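# Unplug patch panel port 17 and route its cord

## Task

Find the patch panel under the switch whose ports have red covers. Count its ports 1 to 24 starting from the left and remove the cable plugged into port 17. Then hang that cable's cord in the nearest ring of the cable manager on the left side of port 17; the plug itself can dangle. No other plug may come out, and even easing one partly outward can mean failure. At the end, every remaining plug must still be seated and latched with its lever raised, each cable must still sit in the manager rings it passes through, and no cable may be sharply kinked or twisted around another.

## Robot and tools

ROBOT. Two arms: left_arm (the robot's own left, on the +y side; this is not the left of the image) and right_arm (-y side). Their root links sit at (+0.030, +0.276, +1.252) m with quat_wxyz (+0.585, +0.135, +0.180, +0.779) for the left and (+0.030, -0.276, +1.252) m with quat_wxyz (+0.585, -0.135, +0.180, -0.779) for the right. Each arm has six revolute joints and a parallel gripper. The fingers point along the gripper's +z axis and close along its y axis. end_effector_position marks the point midway between the finger pads, roughly 1 cm short of the tips. The two arms can reach identical joint angles with different hand poses.

FRAME. All printed positions use one scene frame in metres. Its origin is on the floor at the centre of the robot's foot, +x points where the robot faces, +y toward the left arm, +z up. Only the floor height is certain. The furniture may be rotated relative to the robot, and printed hand positions can be off, especially with the arm far out.

ROW FORMAT (used by execute_actions and move). A row has 14 plain numbers, always for both arms: left_arm waist, shoulder, elbow, wrist pitch, wrist yaw, wrist roll, opening, then the same seven for right_arm. The joint numbers are absolute target angles in radians (not offsets). Stated ranges: waist -2.880 to 2.880, shoulder 0.000 to 3.142, elbow 0.000 to 3.019, wrist pitch -1.693 to 1.571, wrist yaw -1.571 to 1.571, wrist roll -2.094 to 2.094. A call is refused if a target exceeds a stated end by more than 0.085 rad and lies further out than the joint's current angle. True ends can differ from the stated ones by up to 0.085 rad; a joint asked beyond its true end stops there, and the result may say "joint sent to its limit" (its absence proves nothing). Opening is an absolute command from -1 (closed) to +1 (fully open). Sending 0 is a real command, so to keep a gripper unchanged repeat its current command.

execute_actions(actions, cameras). actions is a list of actions; each action is a table of up to 15 rows, each row lasting one control step of 1/30 s; if fewer rows are given, the final row is held for the remaining steps. An empty list just returns the state and images. cameras selects images: omitted, null or ["all"] gives all; [] gives none; unknown names invalidate the call. Per step, each joint's target is clamped to stay within a set lead of its measured angle (waist 0.264, shoulder 0.32, elbow 0.276, wrist pitch 0.33, wrist yaw 0.701, wrist roll 1.97 rad), and if the targets would shift the gripper over 110 mm from where it is, all are scaled back. Large jumps therefore take several actions; very small turns may not start.

move(target, speed, blend, opening_speed, blocking, cameras). target is one 14-number row, or a list of up to 15 rows differing only in joint angles, all absolute. All joints travel in step, so the hand follows a curve, with no avoidance of obstacles or the other arm. speed is the top speed in rad/s of whichever joint has the longest way, 0.01 to 2 (default 0.5), one value or one per target. blend (rad) rounds corners of a list; 0 stops at each point. opening_speed (at least 0.2, scale units per second) ramps the gripper; otherwise openings are sent at once. blocking=false returns after about 0.5 s while motion continues; until the move ends, execute_actions is refused, so use wait or stop, or issue a new move that replaces it. Paths take at least 0.5 s; those over 10 s fall short. The "move:" line reports done, off_target (resting with a joint over 0.035 rad from target), moving, held or fault, plus limits=held and each lagging arm's worst joint and error. Faster moves and targets set deeper past a contact hit and press harder.

wait(seconds 0 to 10) lets time run while arms hold their last command. stop brakes a running move. zoom_image(camera, region) enlarges [x0, y0, x1, y1] pixels (top-left origin, at most 504 by 504) of cam_head_left, cam_head_right, cam_left_wrist or cam_right_wrist, all 672x504. read_manual gives only licence text. finished_scene(scene=1) ends the scene for good and reports success.

RESULTS. Joint positions and Joint velocities list, per arm, six joints (rad, rad/s) then finger-pad gap (m; 0.094 fully open). Joint targets shows what the joints are currently driven toward; resend those to hold still or keep a press. Tool commands shows gripper commands. grip_measured uses the opening scale; empty it reads slightly wide, and on a hard part up to about 0.064 below the part's width. Commanding about 0.11 under the first-touch reading gives full force (roughly 50 to 62 N per pad); to release, command well above the reading. Joint torques follow joint order, include gravity, carry offsets and noise; values 3 and 4 wrap at ±28 N m. "joint command not followed" means the clearance check altered targets. MOTOR HOT warns of heating; at 100 °C an OVER-TEMPERATURE FAULT drops that arm for 30 to 60 s or more.

CAUTIONS. Never draw any plug other than port 17 outward. Do not knock items off or out of reach, let the arms collide or press on each other, push hard or slam. Avoid holding loads or stretched poses for long, since motors heat even while the next reply is being written; the simulation keeps running then.

Each tool is called after "Request:" as name(argument=value, ...), one argument or row to a line, values as JSON.

## Session

Request:
execute_actions(
  actions=[],
)

Scene clock: 0.00 s.
left_arm: end_effector_position=(+0.5416, +0.1008, +0.9054) grip_measured=+1.000 end_effector_quat_wxyz=(+0.298, -0.302, +0.899, +0.111) | right_arm: end_effector_position=(+0.4690, -0.1482, +1.1823) grip_measured=+1.000 end_effector_quat_wxyz=(+0.020, +0.876, -0.452, -0.166)
Joint positions: left_arm=[-2.286 2.309 1.157 0.381 -0.823 -0.781 0.094] | right_arm=[2.166 1.534 1.1 -1.024 0.047 -1.885 0.094]
Joint velocities: left_arm=[-0.005 0.005 0.002 0.007 -0.037 -0.037 0] | right_arm=[-0.005 0.015 -0.002 -0.017 -0.022 0.022 0]
Joint torques (N m): no reading
Heat: left arm: hottest shoulder 33 °C; right arm: hottest shoulder 33 °C.
Joint targets: left_arm=[-2.288 2.302 1.161 0.385 -0.824 -0.781] | right_arm=[2.166 1.535 1.116 -1.025 0.047 -1.884]
Tool commands: left_gripper/opening=+1.0 right_gripper/opening=+1.0

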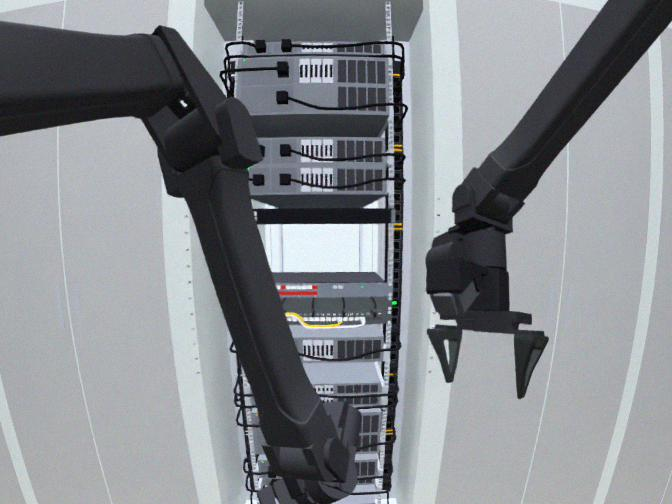

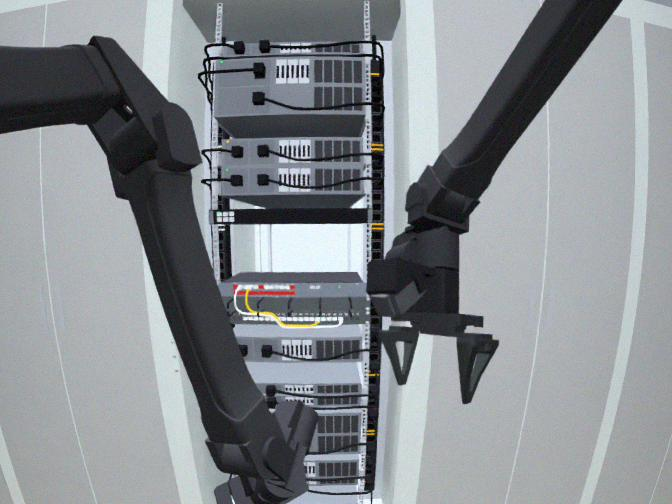

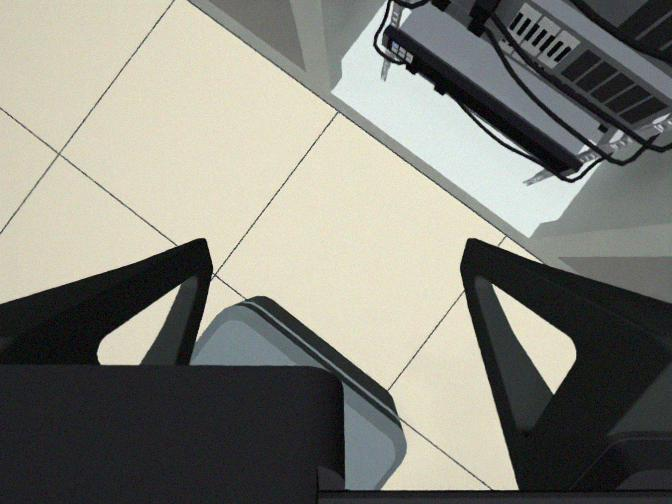

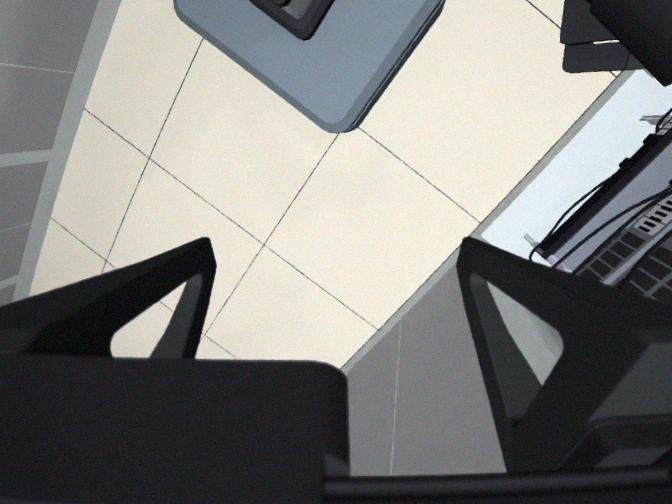

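Request:
zoom_image(
  camera="cam_head_right",
  region=[210, 265, 390, 375],
)

Request:
zoom_image(
  camera="cam_head_right",
  region=[220, 275, 300, 335],
)

Request:
zoom_image(
  camera="cam_head_right",
  region=[290, 275, 370, 335],
)

Request:
zoom_image(
  camera="cam_head_left",
  region=[270, 270, 400, 350],
)

Scaled by 2.800 from the camera's 672x504 image, which has a finer 960x720 frame.

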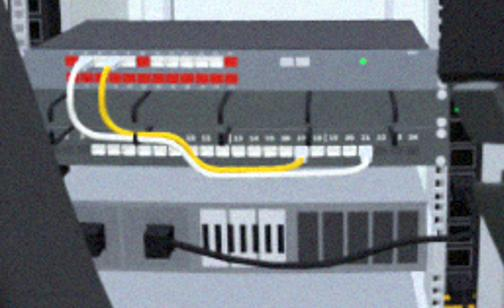

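Scaled by 6.300 from the camera's 672x504 image, which has a finer 960x720 frame.

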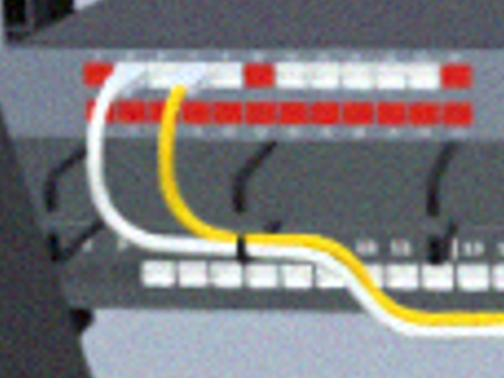

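Scaled by 6.300 from the camera's 672x504 image, which has a finer 960x720 frame.

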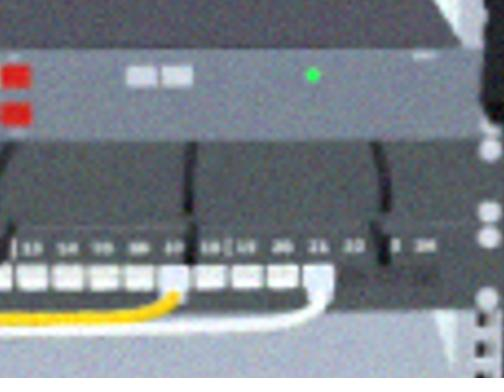

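Scaled by 3.877 from the camera's 672x504 image, which has a finer 960x720 frame.

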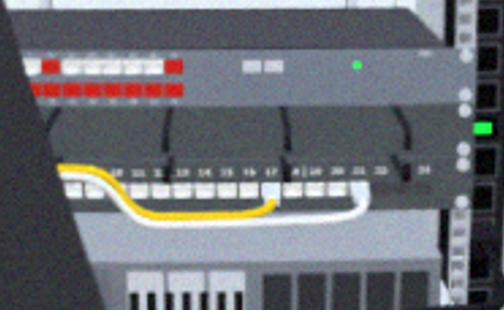

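Request:
move(
  target=[-1.6,1.534,1.1,-0.6,-0.05,-0.5,1,2.166,1.534,1.1,-1.024,0.047,-1.885,1],
  cameras=[],
)

Request:
move(
  target=[-1.6,1.534,1.1,-0.6,-0.05,-0.5,1,2.25,2.6,1.278,1.45,0.33,0.0,1],
)

Scene clock: 128.23 s.
left_arm: end_effector_position=(+0.5682, +0.4198, +1.1318) grip_measured=+1.000 end_effector_quat_wxyz=(+0.047, -0.377, +0.925, +0.012) | right_arm: end_effector_position=(+0.4690, -0.1482, +1.1823) grip_measured=+1.000 end_effector_quat_wxyz=(+0.020, +0.876, -0.452, -0.166)
Joint positions: left_arm=[-1.608 1.548 1.104 -0.584 -0.052 -0.523 0.094] | right_arm=[2.166 1.534 1.1 -1.024 0.047 -1.885 0.094]
Joint velocities: left_arm=[-0.005 0.015 -0.007 0.012 0.022 0.022 0] | right_arm=[0.005 -0.005 0.007 -0.002 0.051 -0.037 0]
Joint torques (N m): left_arm=[0.5 -18.08 5.53 0.06 0.06 -0.05] | right_arm=[2.2 -13.51 5.08 -0.1 -0.22 -0.04]
Heat: left arm: hottest shoulder 36 °C; right arm: hottest shoulder 35 °C.
Joint targets: left_arm=[-1.599 1.533 1.100 -0.599 -0.049 -0.508] | right_arm=[2.166 1.534 1.100 -1.024 0.047 -1.885]
move: done
No camera images: "cameras" was empty.

Scene clock: 134.07 s.
left_arm: end_effector_position=(+0.5679, +0.4198, +1.1318) grip_measured=+1.000 end_effector_quat_wxyz=(+0.046, -0.373, +0.927, +0.012) | right_arm: end_effector_position=(+0.6228, -0.0380, +0.9257) grip_measured=+1.000 end_effector_quat_wxyz=(-0.576, -0.038, -0.814, -0.067)
Joint positions: left_arm=[-1.608 1.548 1.104 -0.585 -0.052 -0.514 0.094] | right_arm=[2.233 2.583 1.269 1.415 0.328 -0.022 0.094]
Joint velocities: left_arm=[-0.015 -0.024 -0.007 -0.002 -0.066 0.066 0] | right_arm=[0.015 -0.005 -0.017 -0.007 0.022 0.051 0]
Joint torques (N m): left_arm=[0.56 -18.32 5.48 0.13 0.03 -0.08] | right_arm=[5.6 -13.68 1.03 3.17 0.08 0.08]
Heat: left arm: hottest shoulder 37 °C; right arm: hottest shoulder 35 °C.
Joint targets: left_arm=[-1.600 1.534 1.100 -0.601 -0.050 -0.500] | right_arm=[2.251 2.601 1.279 1.438 0.331 -0.008]
move: done

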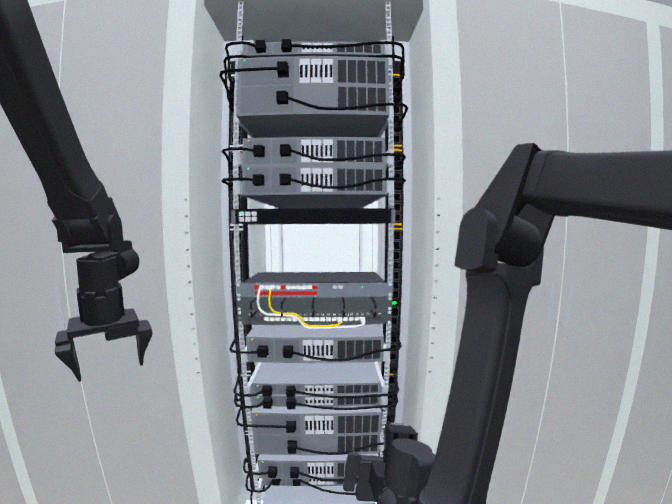

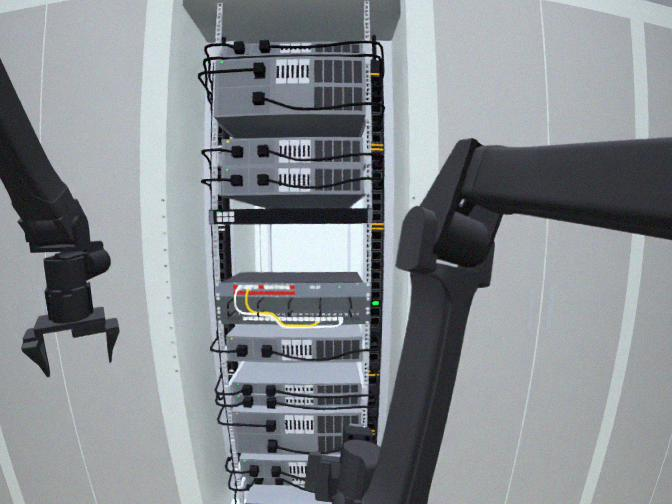

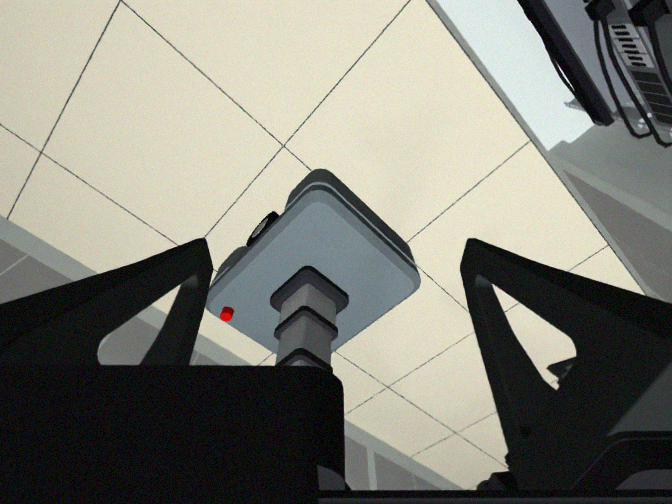

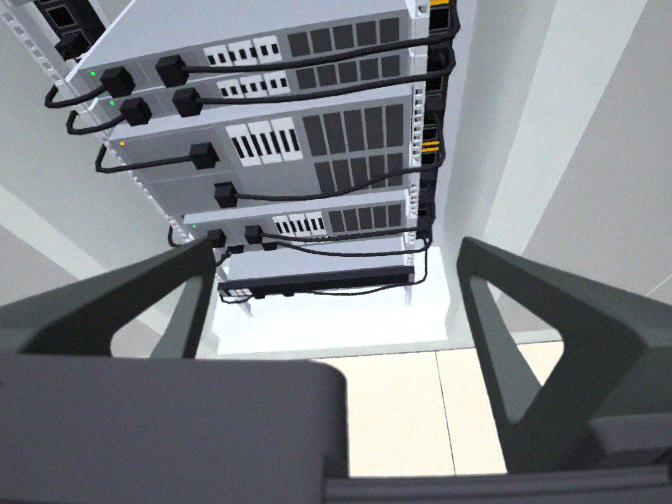

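Request:
move(
  target=[-1.6,1.534,1.1,-0.6,-0.05,-0.5,1,2.465,2.06,0.898,1.311,0.618,0.0,1],
)

Scene clock: 153.93 s.
left_arm: end_effector_position=(+0.5679, +0.4198, +1.1318) grip_measured=+1.000 end_effector_quat_wxyz=(+0.046, -0.373, +0.927, +0.012) | right_arm: end_effector_position=(+0.6041, -0.0060, +1.1466) grip_measured=+1.000 end_effector_quat_wxyz=(+0.588, +0.084, +0.803, +0.056)
Joint positions: left_arm=[-1.608 1.548 1.104 -0.585 -0.052 -0.513 0.094] | right_arm=[2.453 2.068 0.904 1.324 0.615 -0.015 0.094]
Joint velocities: left_arm=[-0.005 -0.005 -0.022 -0.007 -0.051 0.007 0] | right_arm=[-0.005 -0.015 -0.007 0.012 0.022 -0.051 0]
Joint torques (N m): left_arm=[0.15 -17.85 5.63 0.1 0.03 -0.08] | right_arm=[4.78 -15.33 1.65 1.54 0 0.17]
Heat: left arm: hottest shoulder 38 °C; right arm: hottest shoulder 36 °C.
Joint targets: left_arm=[-1.600 1.534 1.100 -0.600 -0.050 -0.499] | right_arm=[2.464 2.059 0.897 1.310 0.618 -0.001]
move: done

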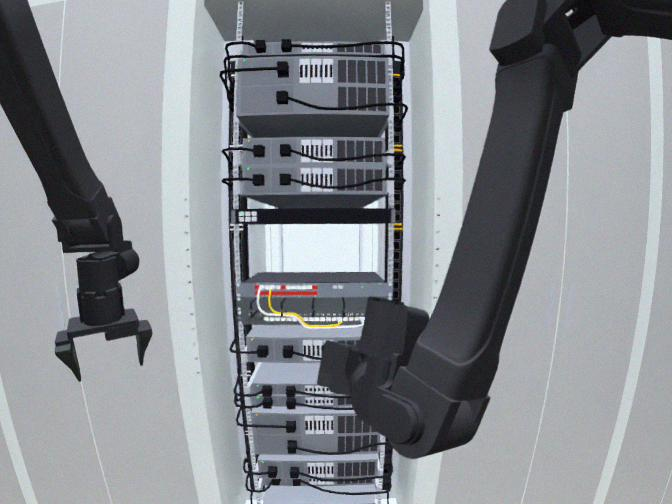

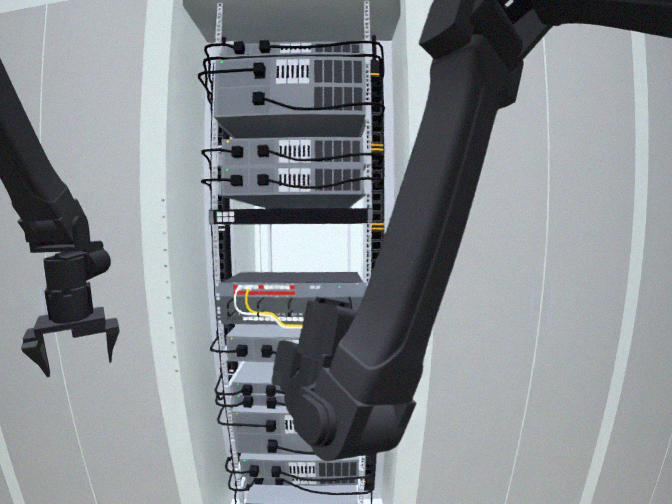

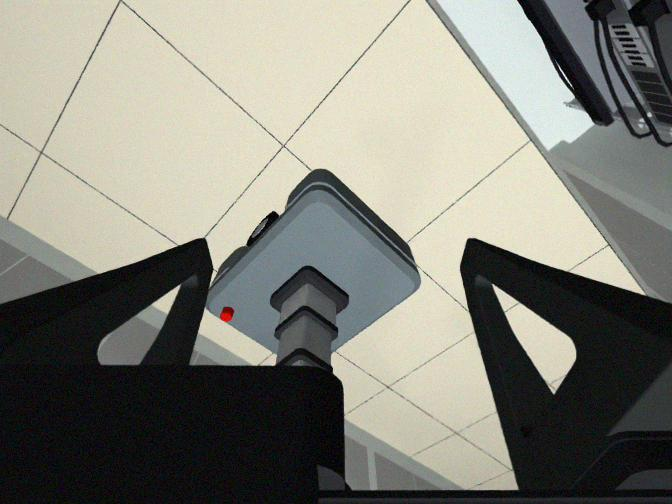

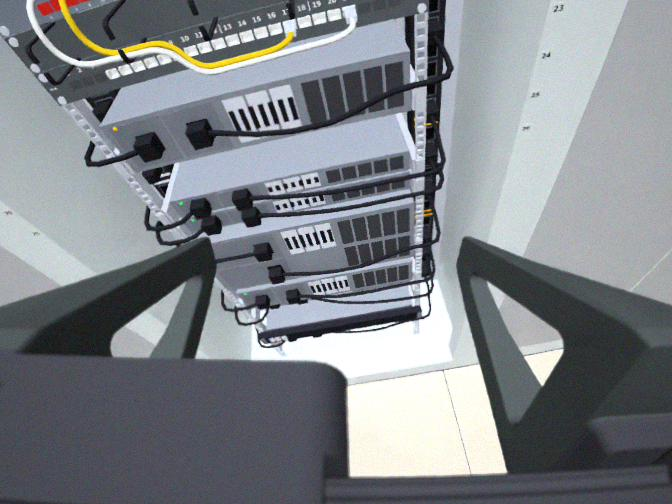

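Request:
move(
  target=[-1.6,1.534,1.1,-0.6,-0.05,-0.5,1,2.296,2.388,1.4256,1.431,0.373,-0.318,1],
  cameras=["cam_right_wrist","cam_head_left"],
)

Request:
zoom_image(
  camera="cam_right_wrist",
  region=[100, 20, 500, 240],
)

Scene clock: 189.50 s.
left_arm: end_effector_position=(+0.5679, +0.4198, +1.1318) grip_measured=+1.000 end_effector_quat_wxyz=(+0.046, -0.373, +0.927, +0.012) | right_arm: end_effector_position=(+0.7443, +0.0056, +1.1038) grip_measured=+1.000 end_effector_quat_wxyz=(+0.699, +0.002, +0.715, +0.012)
Joint positions: left_arm=[-1.608 1.548 1.104 -0.585 -0.052 -0.513 0.094] | right_arm=[2.309 2.364 1.398 1.409 0.377 -0.294 0.094]
Joint velocities: left_arm=[0.005 0.005 -0.007 -0.002 -0.066 -0.037 0] | right_arm=[-0.005 0.005 -0.002 -0.007 -0.022 -0.007 0]
Joint torques (N m): left_arm=[0.26 -18.32 5.49 0.05 0.03 -0.09] | right_arm=[4.66 -16.56 5.27 2.89 -0.33 -0.26]
Heat: left arm: hottest shoulder 39 °C; right arm: hottest shoulder 37 °C.
Joint targets: left_arm=[-1.600 1.534 1.100 -0.600 -0.050 -0.500] | right_arm=[2.295 2.388 1.426 1.431 0.374 -0.309]
move: done
Images, in order (width x height): cam_head_left 672x504, cam_right_wrist 672x504.

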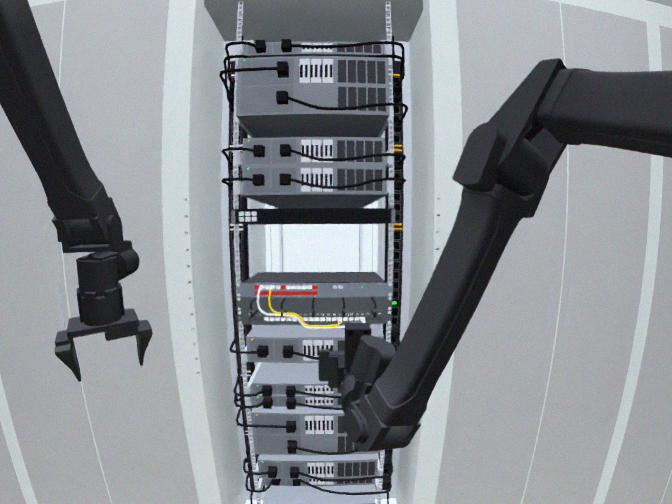

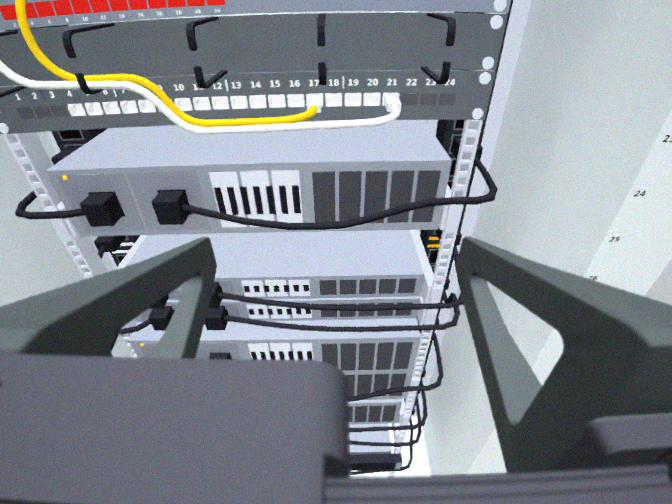

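Scaled by 1.260 from the camera's 672x504 image, which has a finer 960x720 frame.

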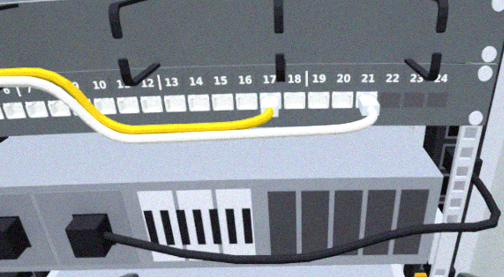

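Request:
zoom_image(
  camera="cam_right_wrist",
  region=[260, 60, 420, 150],
)

Request:
zoom_image(
  camera="cam_right_wrist",
  region=[40, 0, 240, 140],
)

Scaled by 3.150 from the camera's 672x504 image, which has a finer 960x720 frame.

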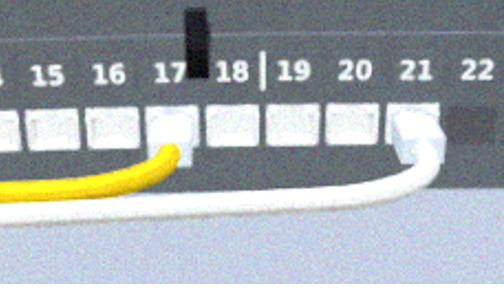

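Scaled by 2.520 from the camera's 672x504 image, which has a finer 960x720 frame.

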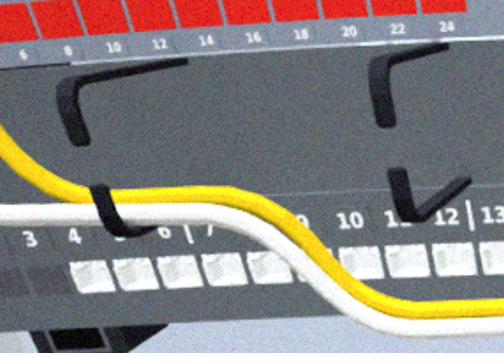

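Request:
move(
  target=[-1.6,1.534,1.1,-0.6,-0.05,-0.5,1,2.266,2.57,1.9055,1.1286,0.3465,-0.304,1],
  cameras=["cam_right_wrist","cam_head_left"],
)

Request:
zoom_image(
  camera="cam_right_wrist",
  region=[230, 60, 430, 210],
)

Scene clock: 244.00 s.
left_arm: end_effector_position=(+0.5679, +0.4198, +1.1318) grip_measured=+1.000 end_effector_quat_wxyz=(+0.046, -0.373, +0.927, +0.012) | right_arm: end_effector_position=(+0.8510, +0.0405, +1.0816) grip_measured=+1.000 end_effector_quat_wxyz=(+0.708, +0.001, +0.706, +0.011)
Joint positions: left_arm=[-1.608 1.548 1.104 -0.585 -0.052 -0.513 0.094] | right_arm=[2.286 2.542 1.864 1.143 0.349 -0.295 0.094]
Joint velocities: left_arm=[-0.005 -0.005 -0.007 -0.002 -0.022 0.037 0] | right_arm=[0.005 -0.005 0.007 -0.007 -0.007 0.066 0]
Joint torques (N m): left_arm=[0.73 -17.85 5.49 0.08 0.03 -0.09] | right_arm=[4.07 -18.61 8.24 1.62 -0.34 -0.16]
Heat: left arm: hottest shoulder 40 °C; right arm: hottest shoulder 35 °C.
Joint targets: left_arm=[-1.600 1.534 1.100 -0.600 -0.050 -0.500] | right_arm=[2.266 2.571 1.905 1.129 0.346 -0.304]
move: off_target (right_arm); right_arm: the elbow is farthest, 0.041 rad from its target
Images, in order (width x height): cam_head_left 672x504, cam_right_wrist 672x504.

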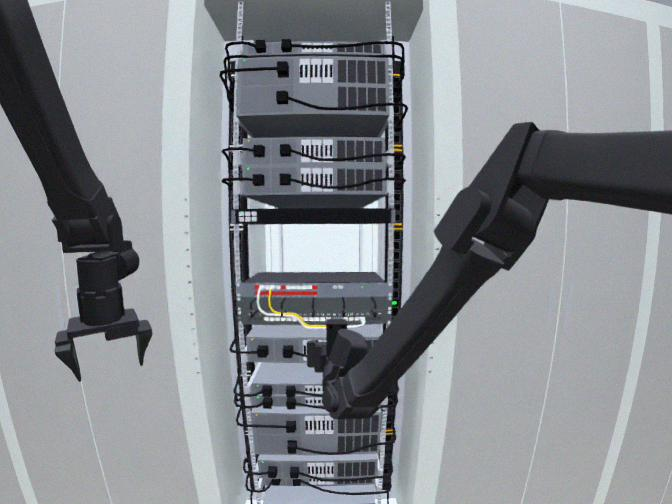

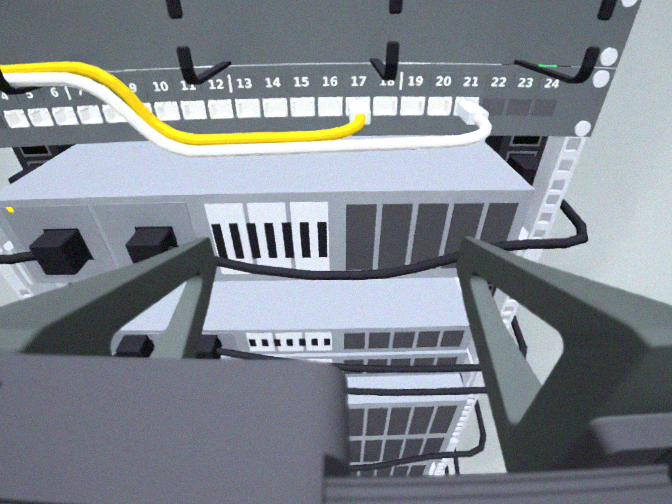

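Scaled by 2.520 from the camera's 672x504 image, which has a finer 960x720 frame.

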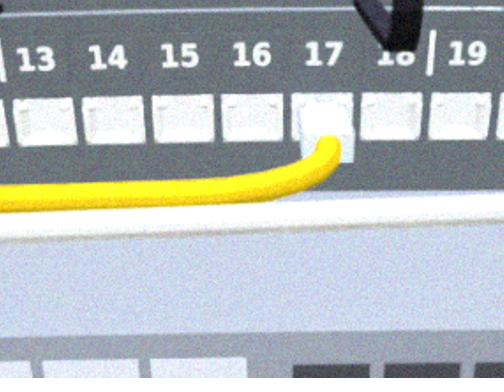

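Request:
move(
  target=[-1.6,1.534,1.1,-0.6,-0.05,-0.5,1,2.262,2.50,1.858,1.108,0.360,1.267,1],
  cameras=["cam_right_wrist","cam_head_left"],
)

Request:
zoom_image(
  camera="cam_right_wrist",
  region=[300, 100, 500, 300],
)

Scene clock: 311.60 s.
left_arm: end_effector_position=(+0.5679, +0.4198, +1.1318) grip_measured=+1.000 end_effector_quat_wxyz=(+0.046, -0.373, +0.927, +0.012) | right_arm: end_effector_position=(+0.8580, +0.0362, +1.0900) grip_measured=+1.000 end_effector_quat_wxyz=(+0.500, +0.497, +0.505, +0.498)
Joint positions: left_arm=[-1.608 1.548 1.104 -0.585 -0.052 -0.513 0.094] | right_arm=[2.283 2.523 1.864 1.122 0.357 1.251 0.094]
Joint velocities: left_arm=[0.005 0.005 -0.002 0.002 0.081 -0.022 0] | right_arm=[-0.015 -0.005 -0.012 0.002 -0.051 -0.051 0]
Joint torques (N m): left_arm=[0.44 -18.14 5.63 0.06 0.03 -0.09] | right_arm=[5.07 -23.53 4.98 1.51 -0.07 0.03]
Heat: left arm: hottest shoulder 40 °C; right arm: hottest shoulder 39 °C.
Joint targets: left_arm=[-1.600 1.534 1.100 -0.600 -0.050 -0.500] | right_arm=[2.262 2.500 1.858 1.108 0.360 1.267]
move: done
Images, in order (width x height): cam_head_left 672x504, cam_right_wrist 672x504.

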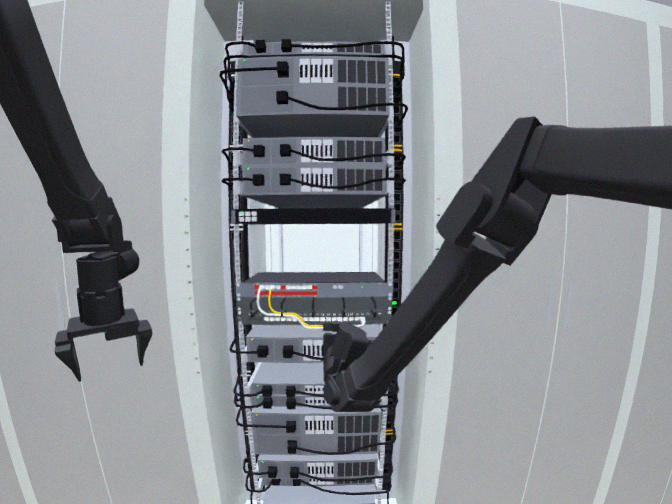

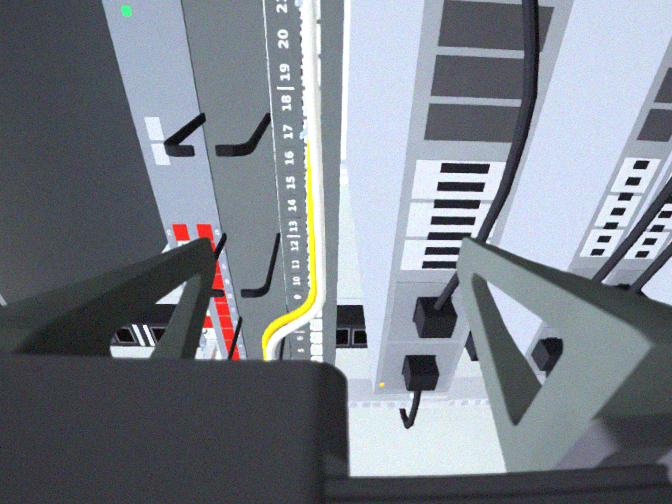

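Scaled by 2.520 from the camera's 672x504 image, which has a finer 960x720 frame.

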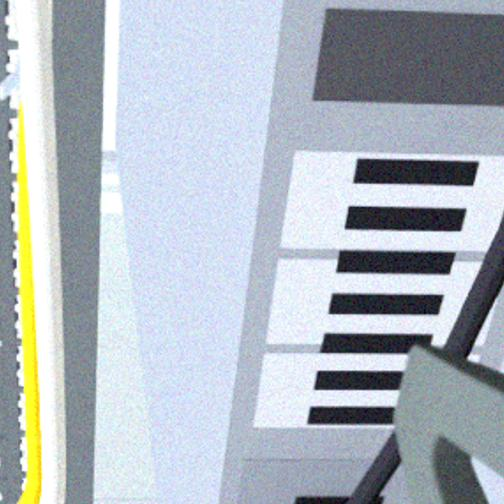

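Request:
move(
  target=[-1.6,1.534,1.1,-0.6,-0.05,-0.5,1,2.24,2.59,1.995,1.205,0.300,1.243,-0.575],
  cameras=["cam_right_wrist","cam_head_left"],
)

Request:
zoom_image(
  camera="cam_right_wrist",
  region=[200, 0, 400, 200],
)

Scene clock: 425.27 s.
left_arm: end_effector_position=(+0.5679, +0.4198, +1.1318) grip_measured=+1.000 end_effector_quat_wxyz=(+0.046, -0.373, +0.927, +0.012) | right_arm: end_effector_position=(+0.8782, +0.0215, +1.1052) grip_measured=-0.573 end_effector_quat_wxyz=(+0.523, +0.476, +0.469, +0.530)
Joint positions: left_arm=[-1.608 1.548 1.104 -0.585 -0.052 -0.513 0.094] | right_arm=[2.255 2.565 1.953 1.183 0.303 1.252 0.02]
Joint velocities: left_arm=[-0.015 -0.005 -0.007 -0.002 -0.007 -0.11 0] | right_arm=[-0.005 0.005 0.017 -0.032 0.007 0.095 0.001]
Joint torques (N m): left_arm=[0.09 -18.37 5.37 0.05 0.02 -0.07] | right_arm=[4.66 -19.78 8.73 3.18 -0.35 -0.2]
Heat: left arm: hottest shoulder 41 °C; right arm: hottest shoulder 43 °C.
Joint targets: left_arm=[-1.600 1.534 1.100 -0.600 -0.050 -0.500] | right_arm=[2.239 2.591 1.995 1.205 0.300 1.244]
move: off_target (right_arm); right_arm: the elbow is farthest, 0.042 rad from its target
Images, in order (width x height): cam_head_left 672x504, cam_right_wrist 672x504.

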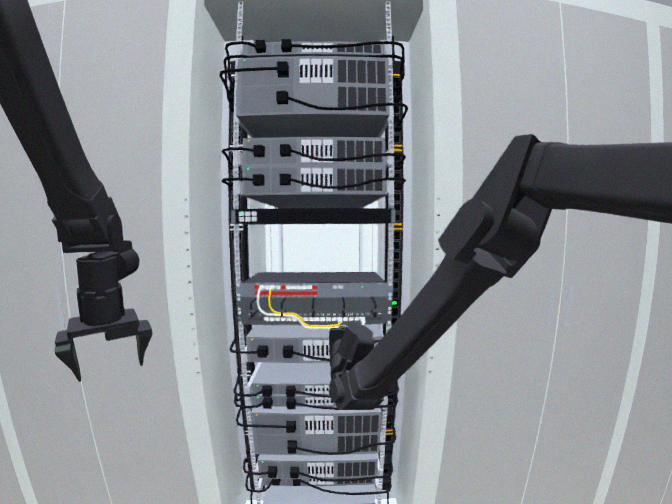

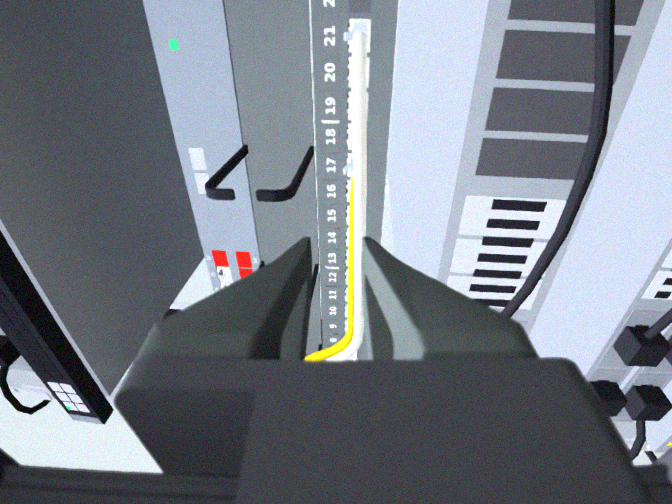

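Scaled by 2.520 from the camera's 672x504 image, which has a finer 960x720 frame.

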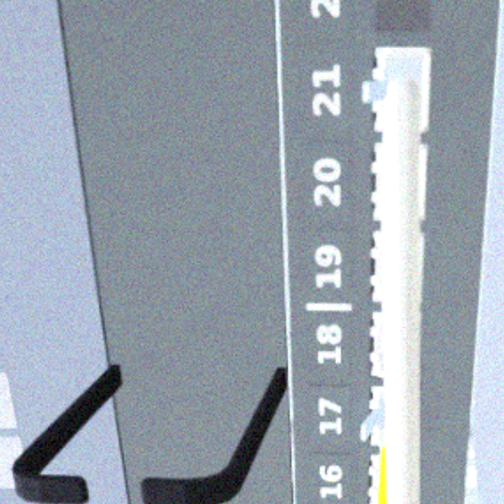

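Request:
move(
  target=[-1.6,1.534,1.1,-0.6,-0.05,-0.5,1,2.234,2.652,2.081,1.20,0.291,1.243,-0.575],
  cameras=["cam_right_wrist"],
  speed=0.2,
)

Request:
zoom_image(
  camera="cam_right_wrist",
  region=[250, 50, 450, 250],
)

Scene clock: 498.73 s.
left_arm: end_effector_position=(+0.5679, +0.4198, +1.1318) grip_measured=+1.000 end_effector_quat_wxyz=(+0.046, -0.373, +0.927, +0.012) | right_arm: end_effector_position=(+0.8826, +0.0286, +1.0930) grip_measured=-0.573 end_effector_quat_wxyz=(+0.526, +0.471, +0.461, +0.538)
Joint positions: left_arm=[-1.608 1.548 1.104 -0.585 -0.052 -0.513 0.094] | right_arm=[2.255 2.626 2.038 1.183 0.294 1.252 0.02]
Joint velocities: left_arm=[-0.005 -0.005 -0.007 -0.002 -0.037 -0.051 0] | right_arm=[0.005 -0.005 -0.012 -0.012 -0.007 -0.051 0]
Joint torques (N m): left_arm=[0.32 -18.02 5.5 0.12 0.05 -0.08] | right_arm=[4.07 -19.96 8.59 2.78 -0.38 -0.23]
Heat: left arm: hottest shoulder 41 °C; right arm: hottest shoulder 39 °C.
Joint targets: left_arm=[-1.600 1.534 1.100 -0.600 -0.050 -0.500] | right_arm=[2.235 2.651 2.081 1.200 0.291 1.243]
move: off_target (right_arm); right_arm: the elbow is farthest, 0.043 rad from its target
Images, in order (width x height): cam_right_wrist 672x504.

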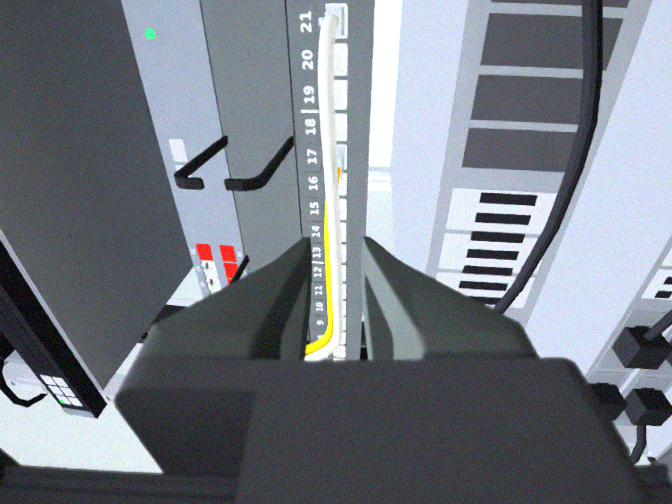

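Scaled by 2.520 from the camera's 672x504 image, which has a finer 960x720 frame.

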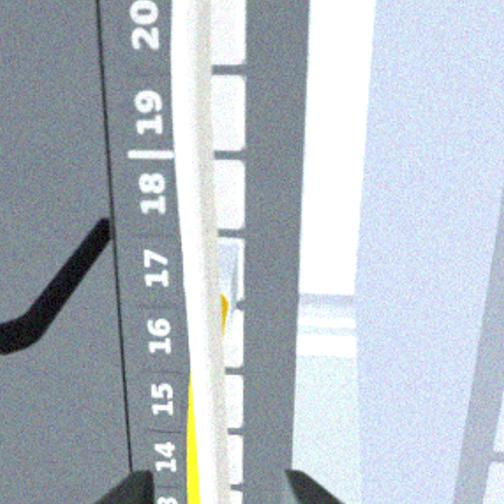

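Request:
move(
  target=[-1.6,1.534,1.1,-0.6,-0.05,-0.5,1,2.222,2.697,2.222,1.107,0.281,1.249,-0.575],
  cameras=["cam_right_wrist"],
  speed=0.15,
)

Request:
zoom_image(
  camera="cam_right_wrist",
  region=[250, 80, 450, 280],
)

Scene clock: 553.37 s.
left_arm: end_effector_position=(+0.5679, +0.4198, +1.1318) grip_measured=+1.000 end_effector_quat_wxyz=(+0.046, -0.373, +0.927, +0.012) | right_arm: end_effector_position=(+0.9113, +0.0250, +1.1045) grip_measured=-0.573 end_effector_quat_wxyz=(+0.535, +0.465, +0.449, +0.544)
Joint positions: left_arm=[-1.608 1.548 1.104 -0.585 -0.052 -0.513 0.094] | right_arm=[2.243 2.667 2.174 1.122 0.283 1.252 0.02]
Joint velocities: left_arm=[-0.015 -0.005 0.002 -0.002 -0.007 0.051 0] | right_arm=[-0.005 0.005 -0.012 -0.027 0.081 0.022 0]
Joint torques (N m): left_arm=[0.44 -18.14 5.59 0.02 0.05 -0.1] | right_arm=[4.48 -19.78 9.76 1.44 -0.35 -0.17]
Heat: left arm: hottest shoulder 41 °C; right arm: hottest shoulder 41 °C.
Joint targets: left_arm=[-1.600 1.534 1.100 -0.600 -0.050 -0.500] | right_arm=[2.223 2.698 2.222 1.108 0.280 1.249]
move: off_target (right_arm); right_arm: the elbow is farthest, 0.048 rad from its target
Images, in order (width x height): cam_right_wrist 672x504.

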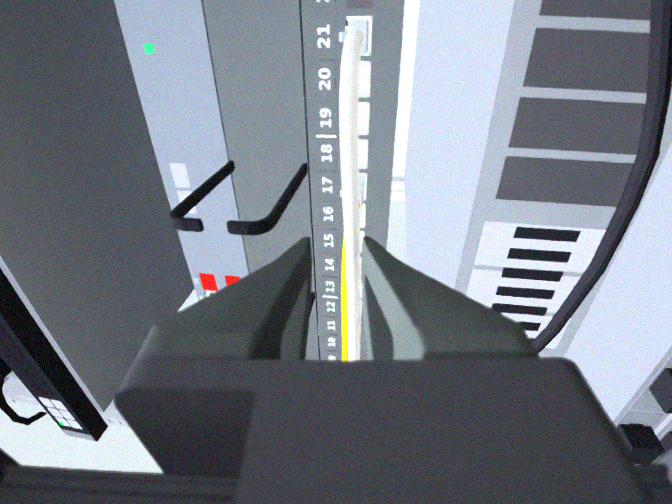

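Scaled by 2.520 from the camera's 672x504 image, which has a finer 960x720 frame.

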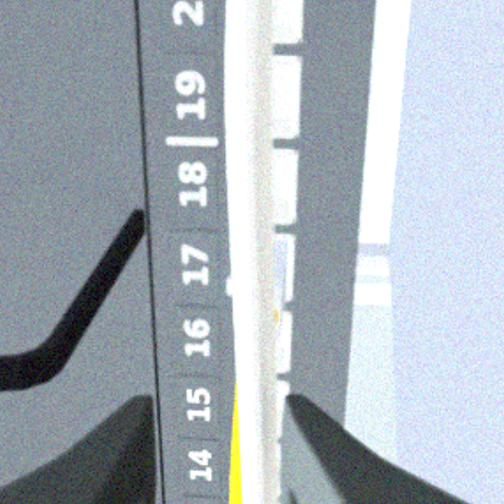

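Request:
move(
  target=[-1.6,1.534,1.1,-0.6,-0.05,-0.5,1,2.206,2.761,2.399,0.955,0.268,1.257,-0.575],
  cameras=["cam_right_wrist"],
  speed=0.15,
)

Request:
zoom_image(
  camera="cam_right_wrist",
  region=[250, 110, 450, 310],
)

Scene clock: 566.60 s.
left_arm: end_effector_position=(+0.5679, +0.4198, +1.1318) grip_measured=+1.000 end_effector_quat_wxyz=(+0.046, -0.373, +0.927, +0.012) | right_arm: end_effector_position=(+0.9442, +0.0228, +1.0981) grip_measured=-0.573 end_effector_quat_wxyz=(+0.531, +0.468, +0.465, +0.532)
Joint positions: left_arm=[-1.608 1.548 1.104 -0.585 -0.052 -0.513 0.094] | right_arm=[2.226 2.729 2.348 0.97 0.273 1.252 0.02]
Joint velocities: left_arm=[0.005 -0.015 0.012 0.002 0.007 0.022 0] | right_arm=[0.005 0.015 0.007 0.007 0.051 -0.007 0]
Joint torques (N m): left_arm=[0.09 -17.85 5.49 0.09 0.02 -0.1] | right_arm=[4.31 -20.6 10.62 1.4 -0.32 -0.13]
Heat: left arm: hottest shoulder 41 °C; right arm: hottest shoulder 41 °C.
Joint targets: left_arm=[-1.600 1.534 1.100 -0.600 -0.050 -0.500] | right_arm=[2.206 2.761 2.399 0.955 0.269 1.257]
move: off_target (right_arm); right_arm: the elbow is farthest, 0.051 rad from its target
Images, in order (width x height): cam_right_wrist 672x504.

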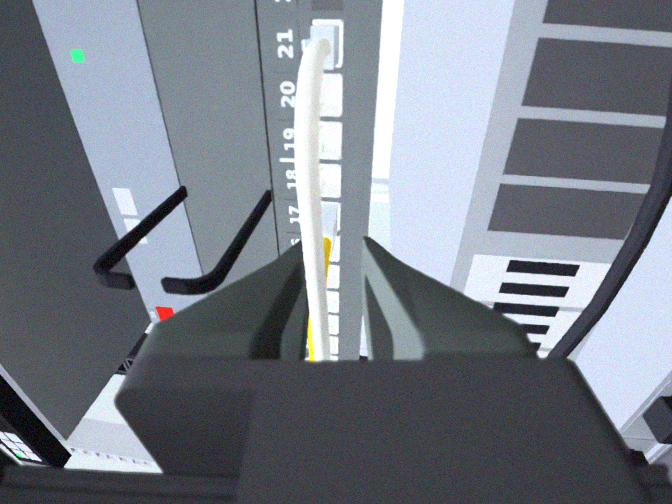

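Scaled by 2.520 from the camera's 672x504 image, which has a finer 960x720 frame.

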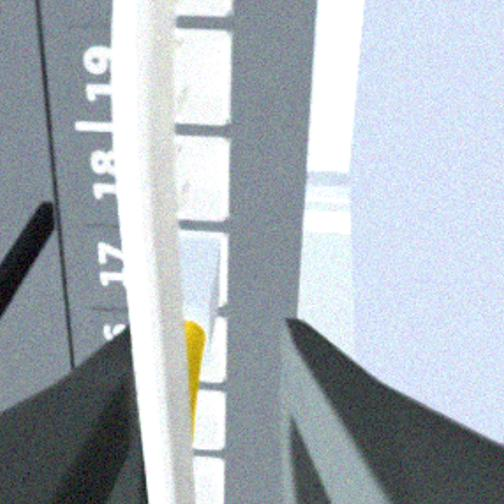

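Request:
move(
  target=[-1.6,1.534,1.1,-0.6,-0.05,-0.5,1,2.201,2.854,2.638,0.81,0.262,1.257,-0.575],
  cameras=["cam_right_wrist","cam_head_left"],
  speed=0.12,
)

Request:
zoom_image(
  camera="cam_right_wrist",
  region=[250, 130, 450, 330],
)

Scene clock: 629.30 s.
left_arm: end_effector_position=(+0.5679, +0.4198, +1.1318) grip_measured=+1.000 end_effector_quat_wxyz=(+0.046, -0.373, +0.927, +0.012) | right_arm: end_effector_position=(+0.9684, +0.0280, +1.1014) grip_measured=-0.573 end_effector_quat_wxyz=(+0.532, +0.465, +0.463, +0.535)
Joint positions: left_arm=[-1.608 1.548 1.104 -0.585 -0.052 -0.513 0.094] | right_arm=[2.223 2.825 2.575 0.847 0.265 1.252 0.02]
Joint velocities: left_arm=[-0.005 -0.005 0.002 0.012 -0.095 -0.051 0] | right_arm=[-0.015 -0.005 0.007 -0.007 0.037 -0.037 0.001]
Joint torques (N m): left_arm=[0.62 -18.32 5.5 0.13 0.04 -0.08] | right_arm=[4.25 -22.07 12.23 0.21 -0.38 -0.09]
Heat: left arm: hottest shoulder 42 °C; right arm: hottest shoulder 43 °C.
Joint targets: left_arm=[-1.600 1.534 1.100 -0.600 -0.050 -0.500] | right_arm=[2.201 2.853 2.637 0.810 0.261 1.257]
move: off_target (right_arm); right_arm: the elbow is farthest, 0.063 rad from its target
Images, in order (width x height): cam_head_left 672x504, cam_right_wrist 672x504.

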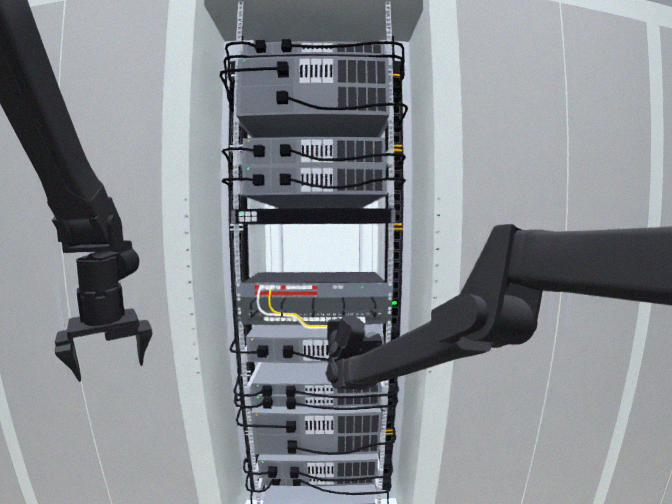

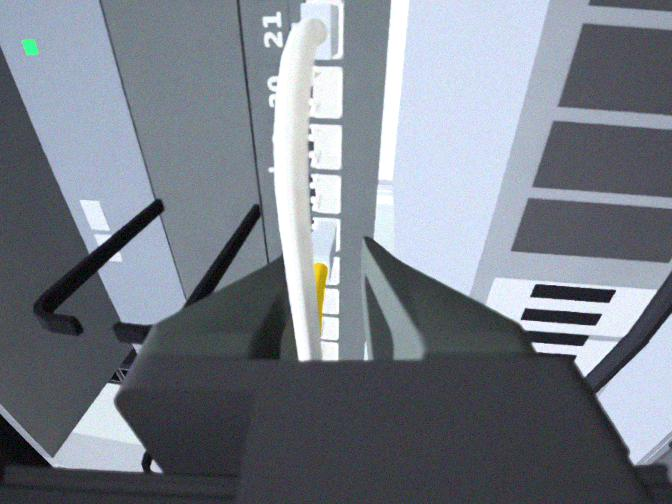

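Scaled by 2.520 from the camera's 672x504 image, which has a finer 960x720 frame.

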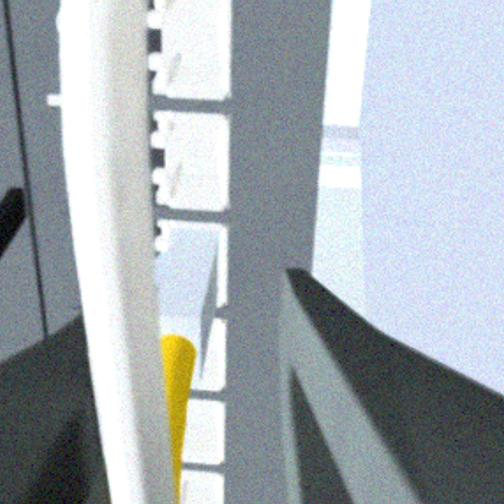

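Request:
move(
  target=[-1.6,1.534,1.1,-0.6,-0.05,-0.5,1,2.203,2.825,2.602,0.82,0.262,1.257,-0.575],
  cameras=["cam_right_wrist"],
  speed=0.1,
)

Request:
zoom_image(
  camera="cam_right_wrist",
  region=[250, 130, 450, 330],
)

Scene clock: 652.90 s.
left_arm: end_effector_position=(+0.5679, +0.4198, +1.1318) grip_measured=+1.000 end_effector_quat_wxyz=(+0.046, -0.373, +0.927, +0.012) | right_arm: end_effector_position=(+0.9682, +0.0281, +1.1009) grip_measured=-0.573 end_effector_quat_wxyz=(+0.532, +0.465, +0.463, +0.535)
Joint positions: left_arm=[-1.608 1.548 1.104 -0.585 -0.052 -0.513 0.094] | right_arm=[2.223 2.827 2.576 0.847 0.265 1.252 0.02]
Joint velocities: left_arm=[-0.005 -0.015 0.002 -0.007 0.007 -0.022 0] | right_arm=[-0.015 -0.005 -0.007 0.022 -0.081 0.022 0]
Joint torques (N m): left_arm=[0.38 -18.02 5.59 0.01 0.04 -0.09] | right_arm=[4.6 -24.29 9.85 1.09 -0.34 -0.04]
Heat: left arm: hottest shoulder 42 °C; right arm: hottest elbow 47 °C.
Joint targets: left_arm=[-1.600 1.534 1.100 -0.600 -0.050 -0.500] | right_arm=[2.203 2.826 2.603 0.820 0.262 1.257]
move: done
Images, in order (width x height): cam_right_wrist 672x504.

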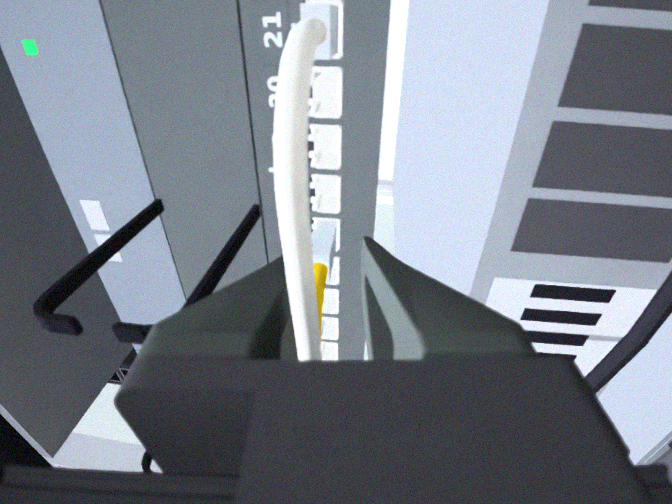

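Scaled by 2.520 from the camera's 672x504 image, which has a finer 960x720 frame.

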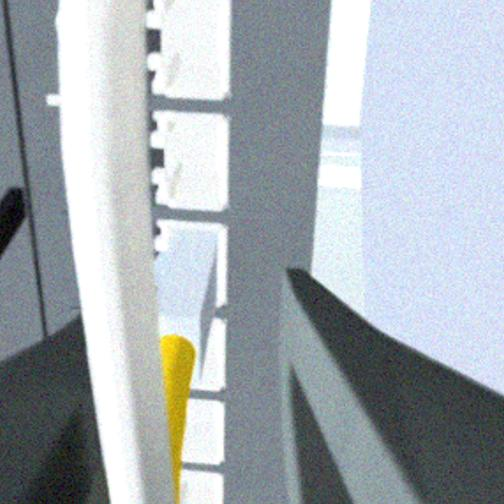

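Request:
move(
  target=[-1.6,1.534,1.1,-0.6,-0.05,-0.5,1,2.210,2.805,2.565,0.838,0.262,1.257,-0.575],
  cameras=["cam_right_wrist"],
  speed=0.1,
)

Request:
zoom_image(
  camera="cam_right_wrist",
  region=[250, 130, 450, 330],
)

Scene clock: 660.93 s.
left_arm: end_effector_position=(+0.5679, +0.4198, +1.1318) grip_measured=+1.000 end_effector_quat_wxyz=(+0.046, -0.373, +0.927, +0.012) | right_arm: end_effector_position=(+0.9681, +0.0280, +1.1012) grip_measured=-0.573 end_effector_quat_wxyz=(+0.532, +0.465, +0.463, +0.535)
Joint positions: left_arm=[-1.608 1.548 1.104 -0.585 -0.052 -0.513 0.094] | right_arm=[2.223 2.827 2.576 0.849 0.265 1.252 0.02]
Joint velocities: left_arm=[-0.015 -0.015 0.002 0.007 -0.095 0.022 0] | right_arm=[-0.005 -0.015 -0.017 0.002 0.081 -0.037 0]
Joint torques (N m): left_arm=[0.5 -18.2 5.37 0.12 0.05 -0.09] | right_arm=[4.66 -26.23 7.05 1.68 -0.33 -0.1]
Heat: left arm: hottest shoulder 42 °C; right arm: hottest elbow 46 °C.
Joint targets: left_arm=[-1.600 1.534 1.100 -0.600 -0.050 -0.500] | right_arm=[2.210 2.805 2.565 0.839 0.262 1.257]
move: done
Images, in order (width x height): cam_right_wrist 672x504.

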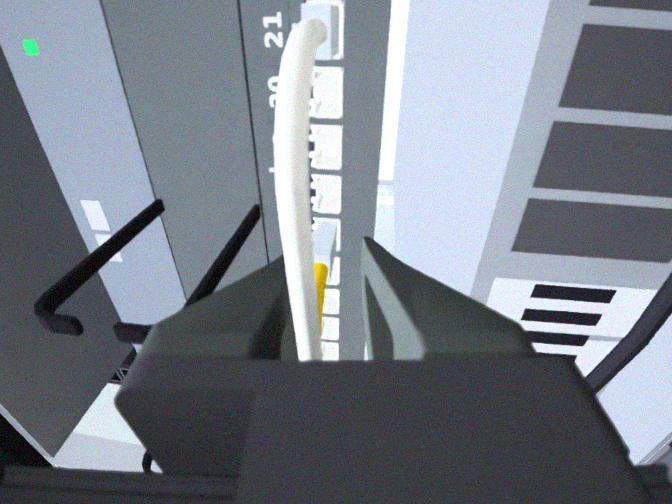

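Scaled by 2.520 from the camera's 672x504 image, which has a finer 960x720 frame.

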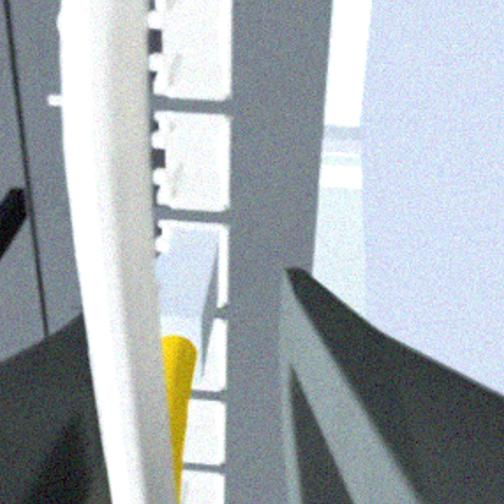

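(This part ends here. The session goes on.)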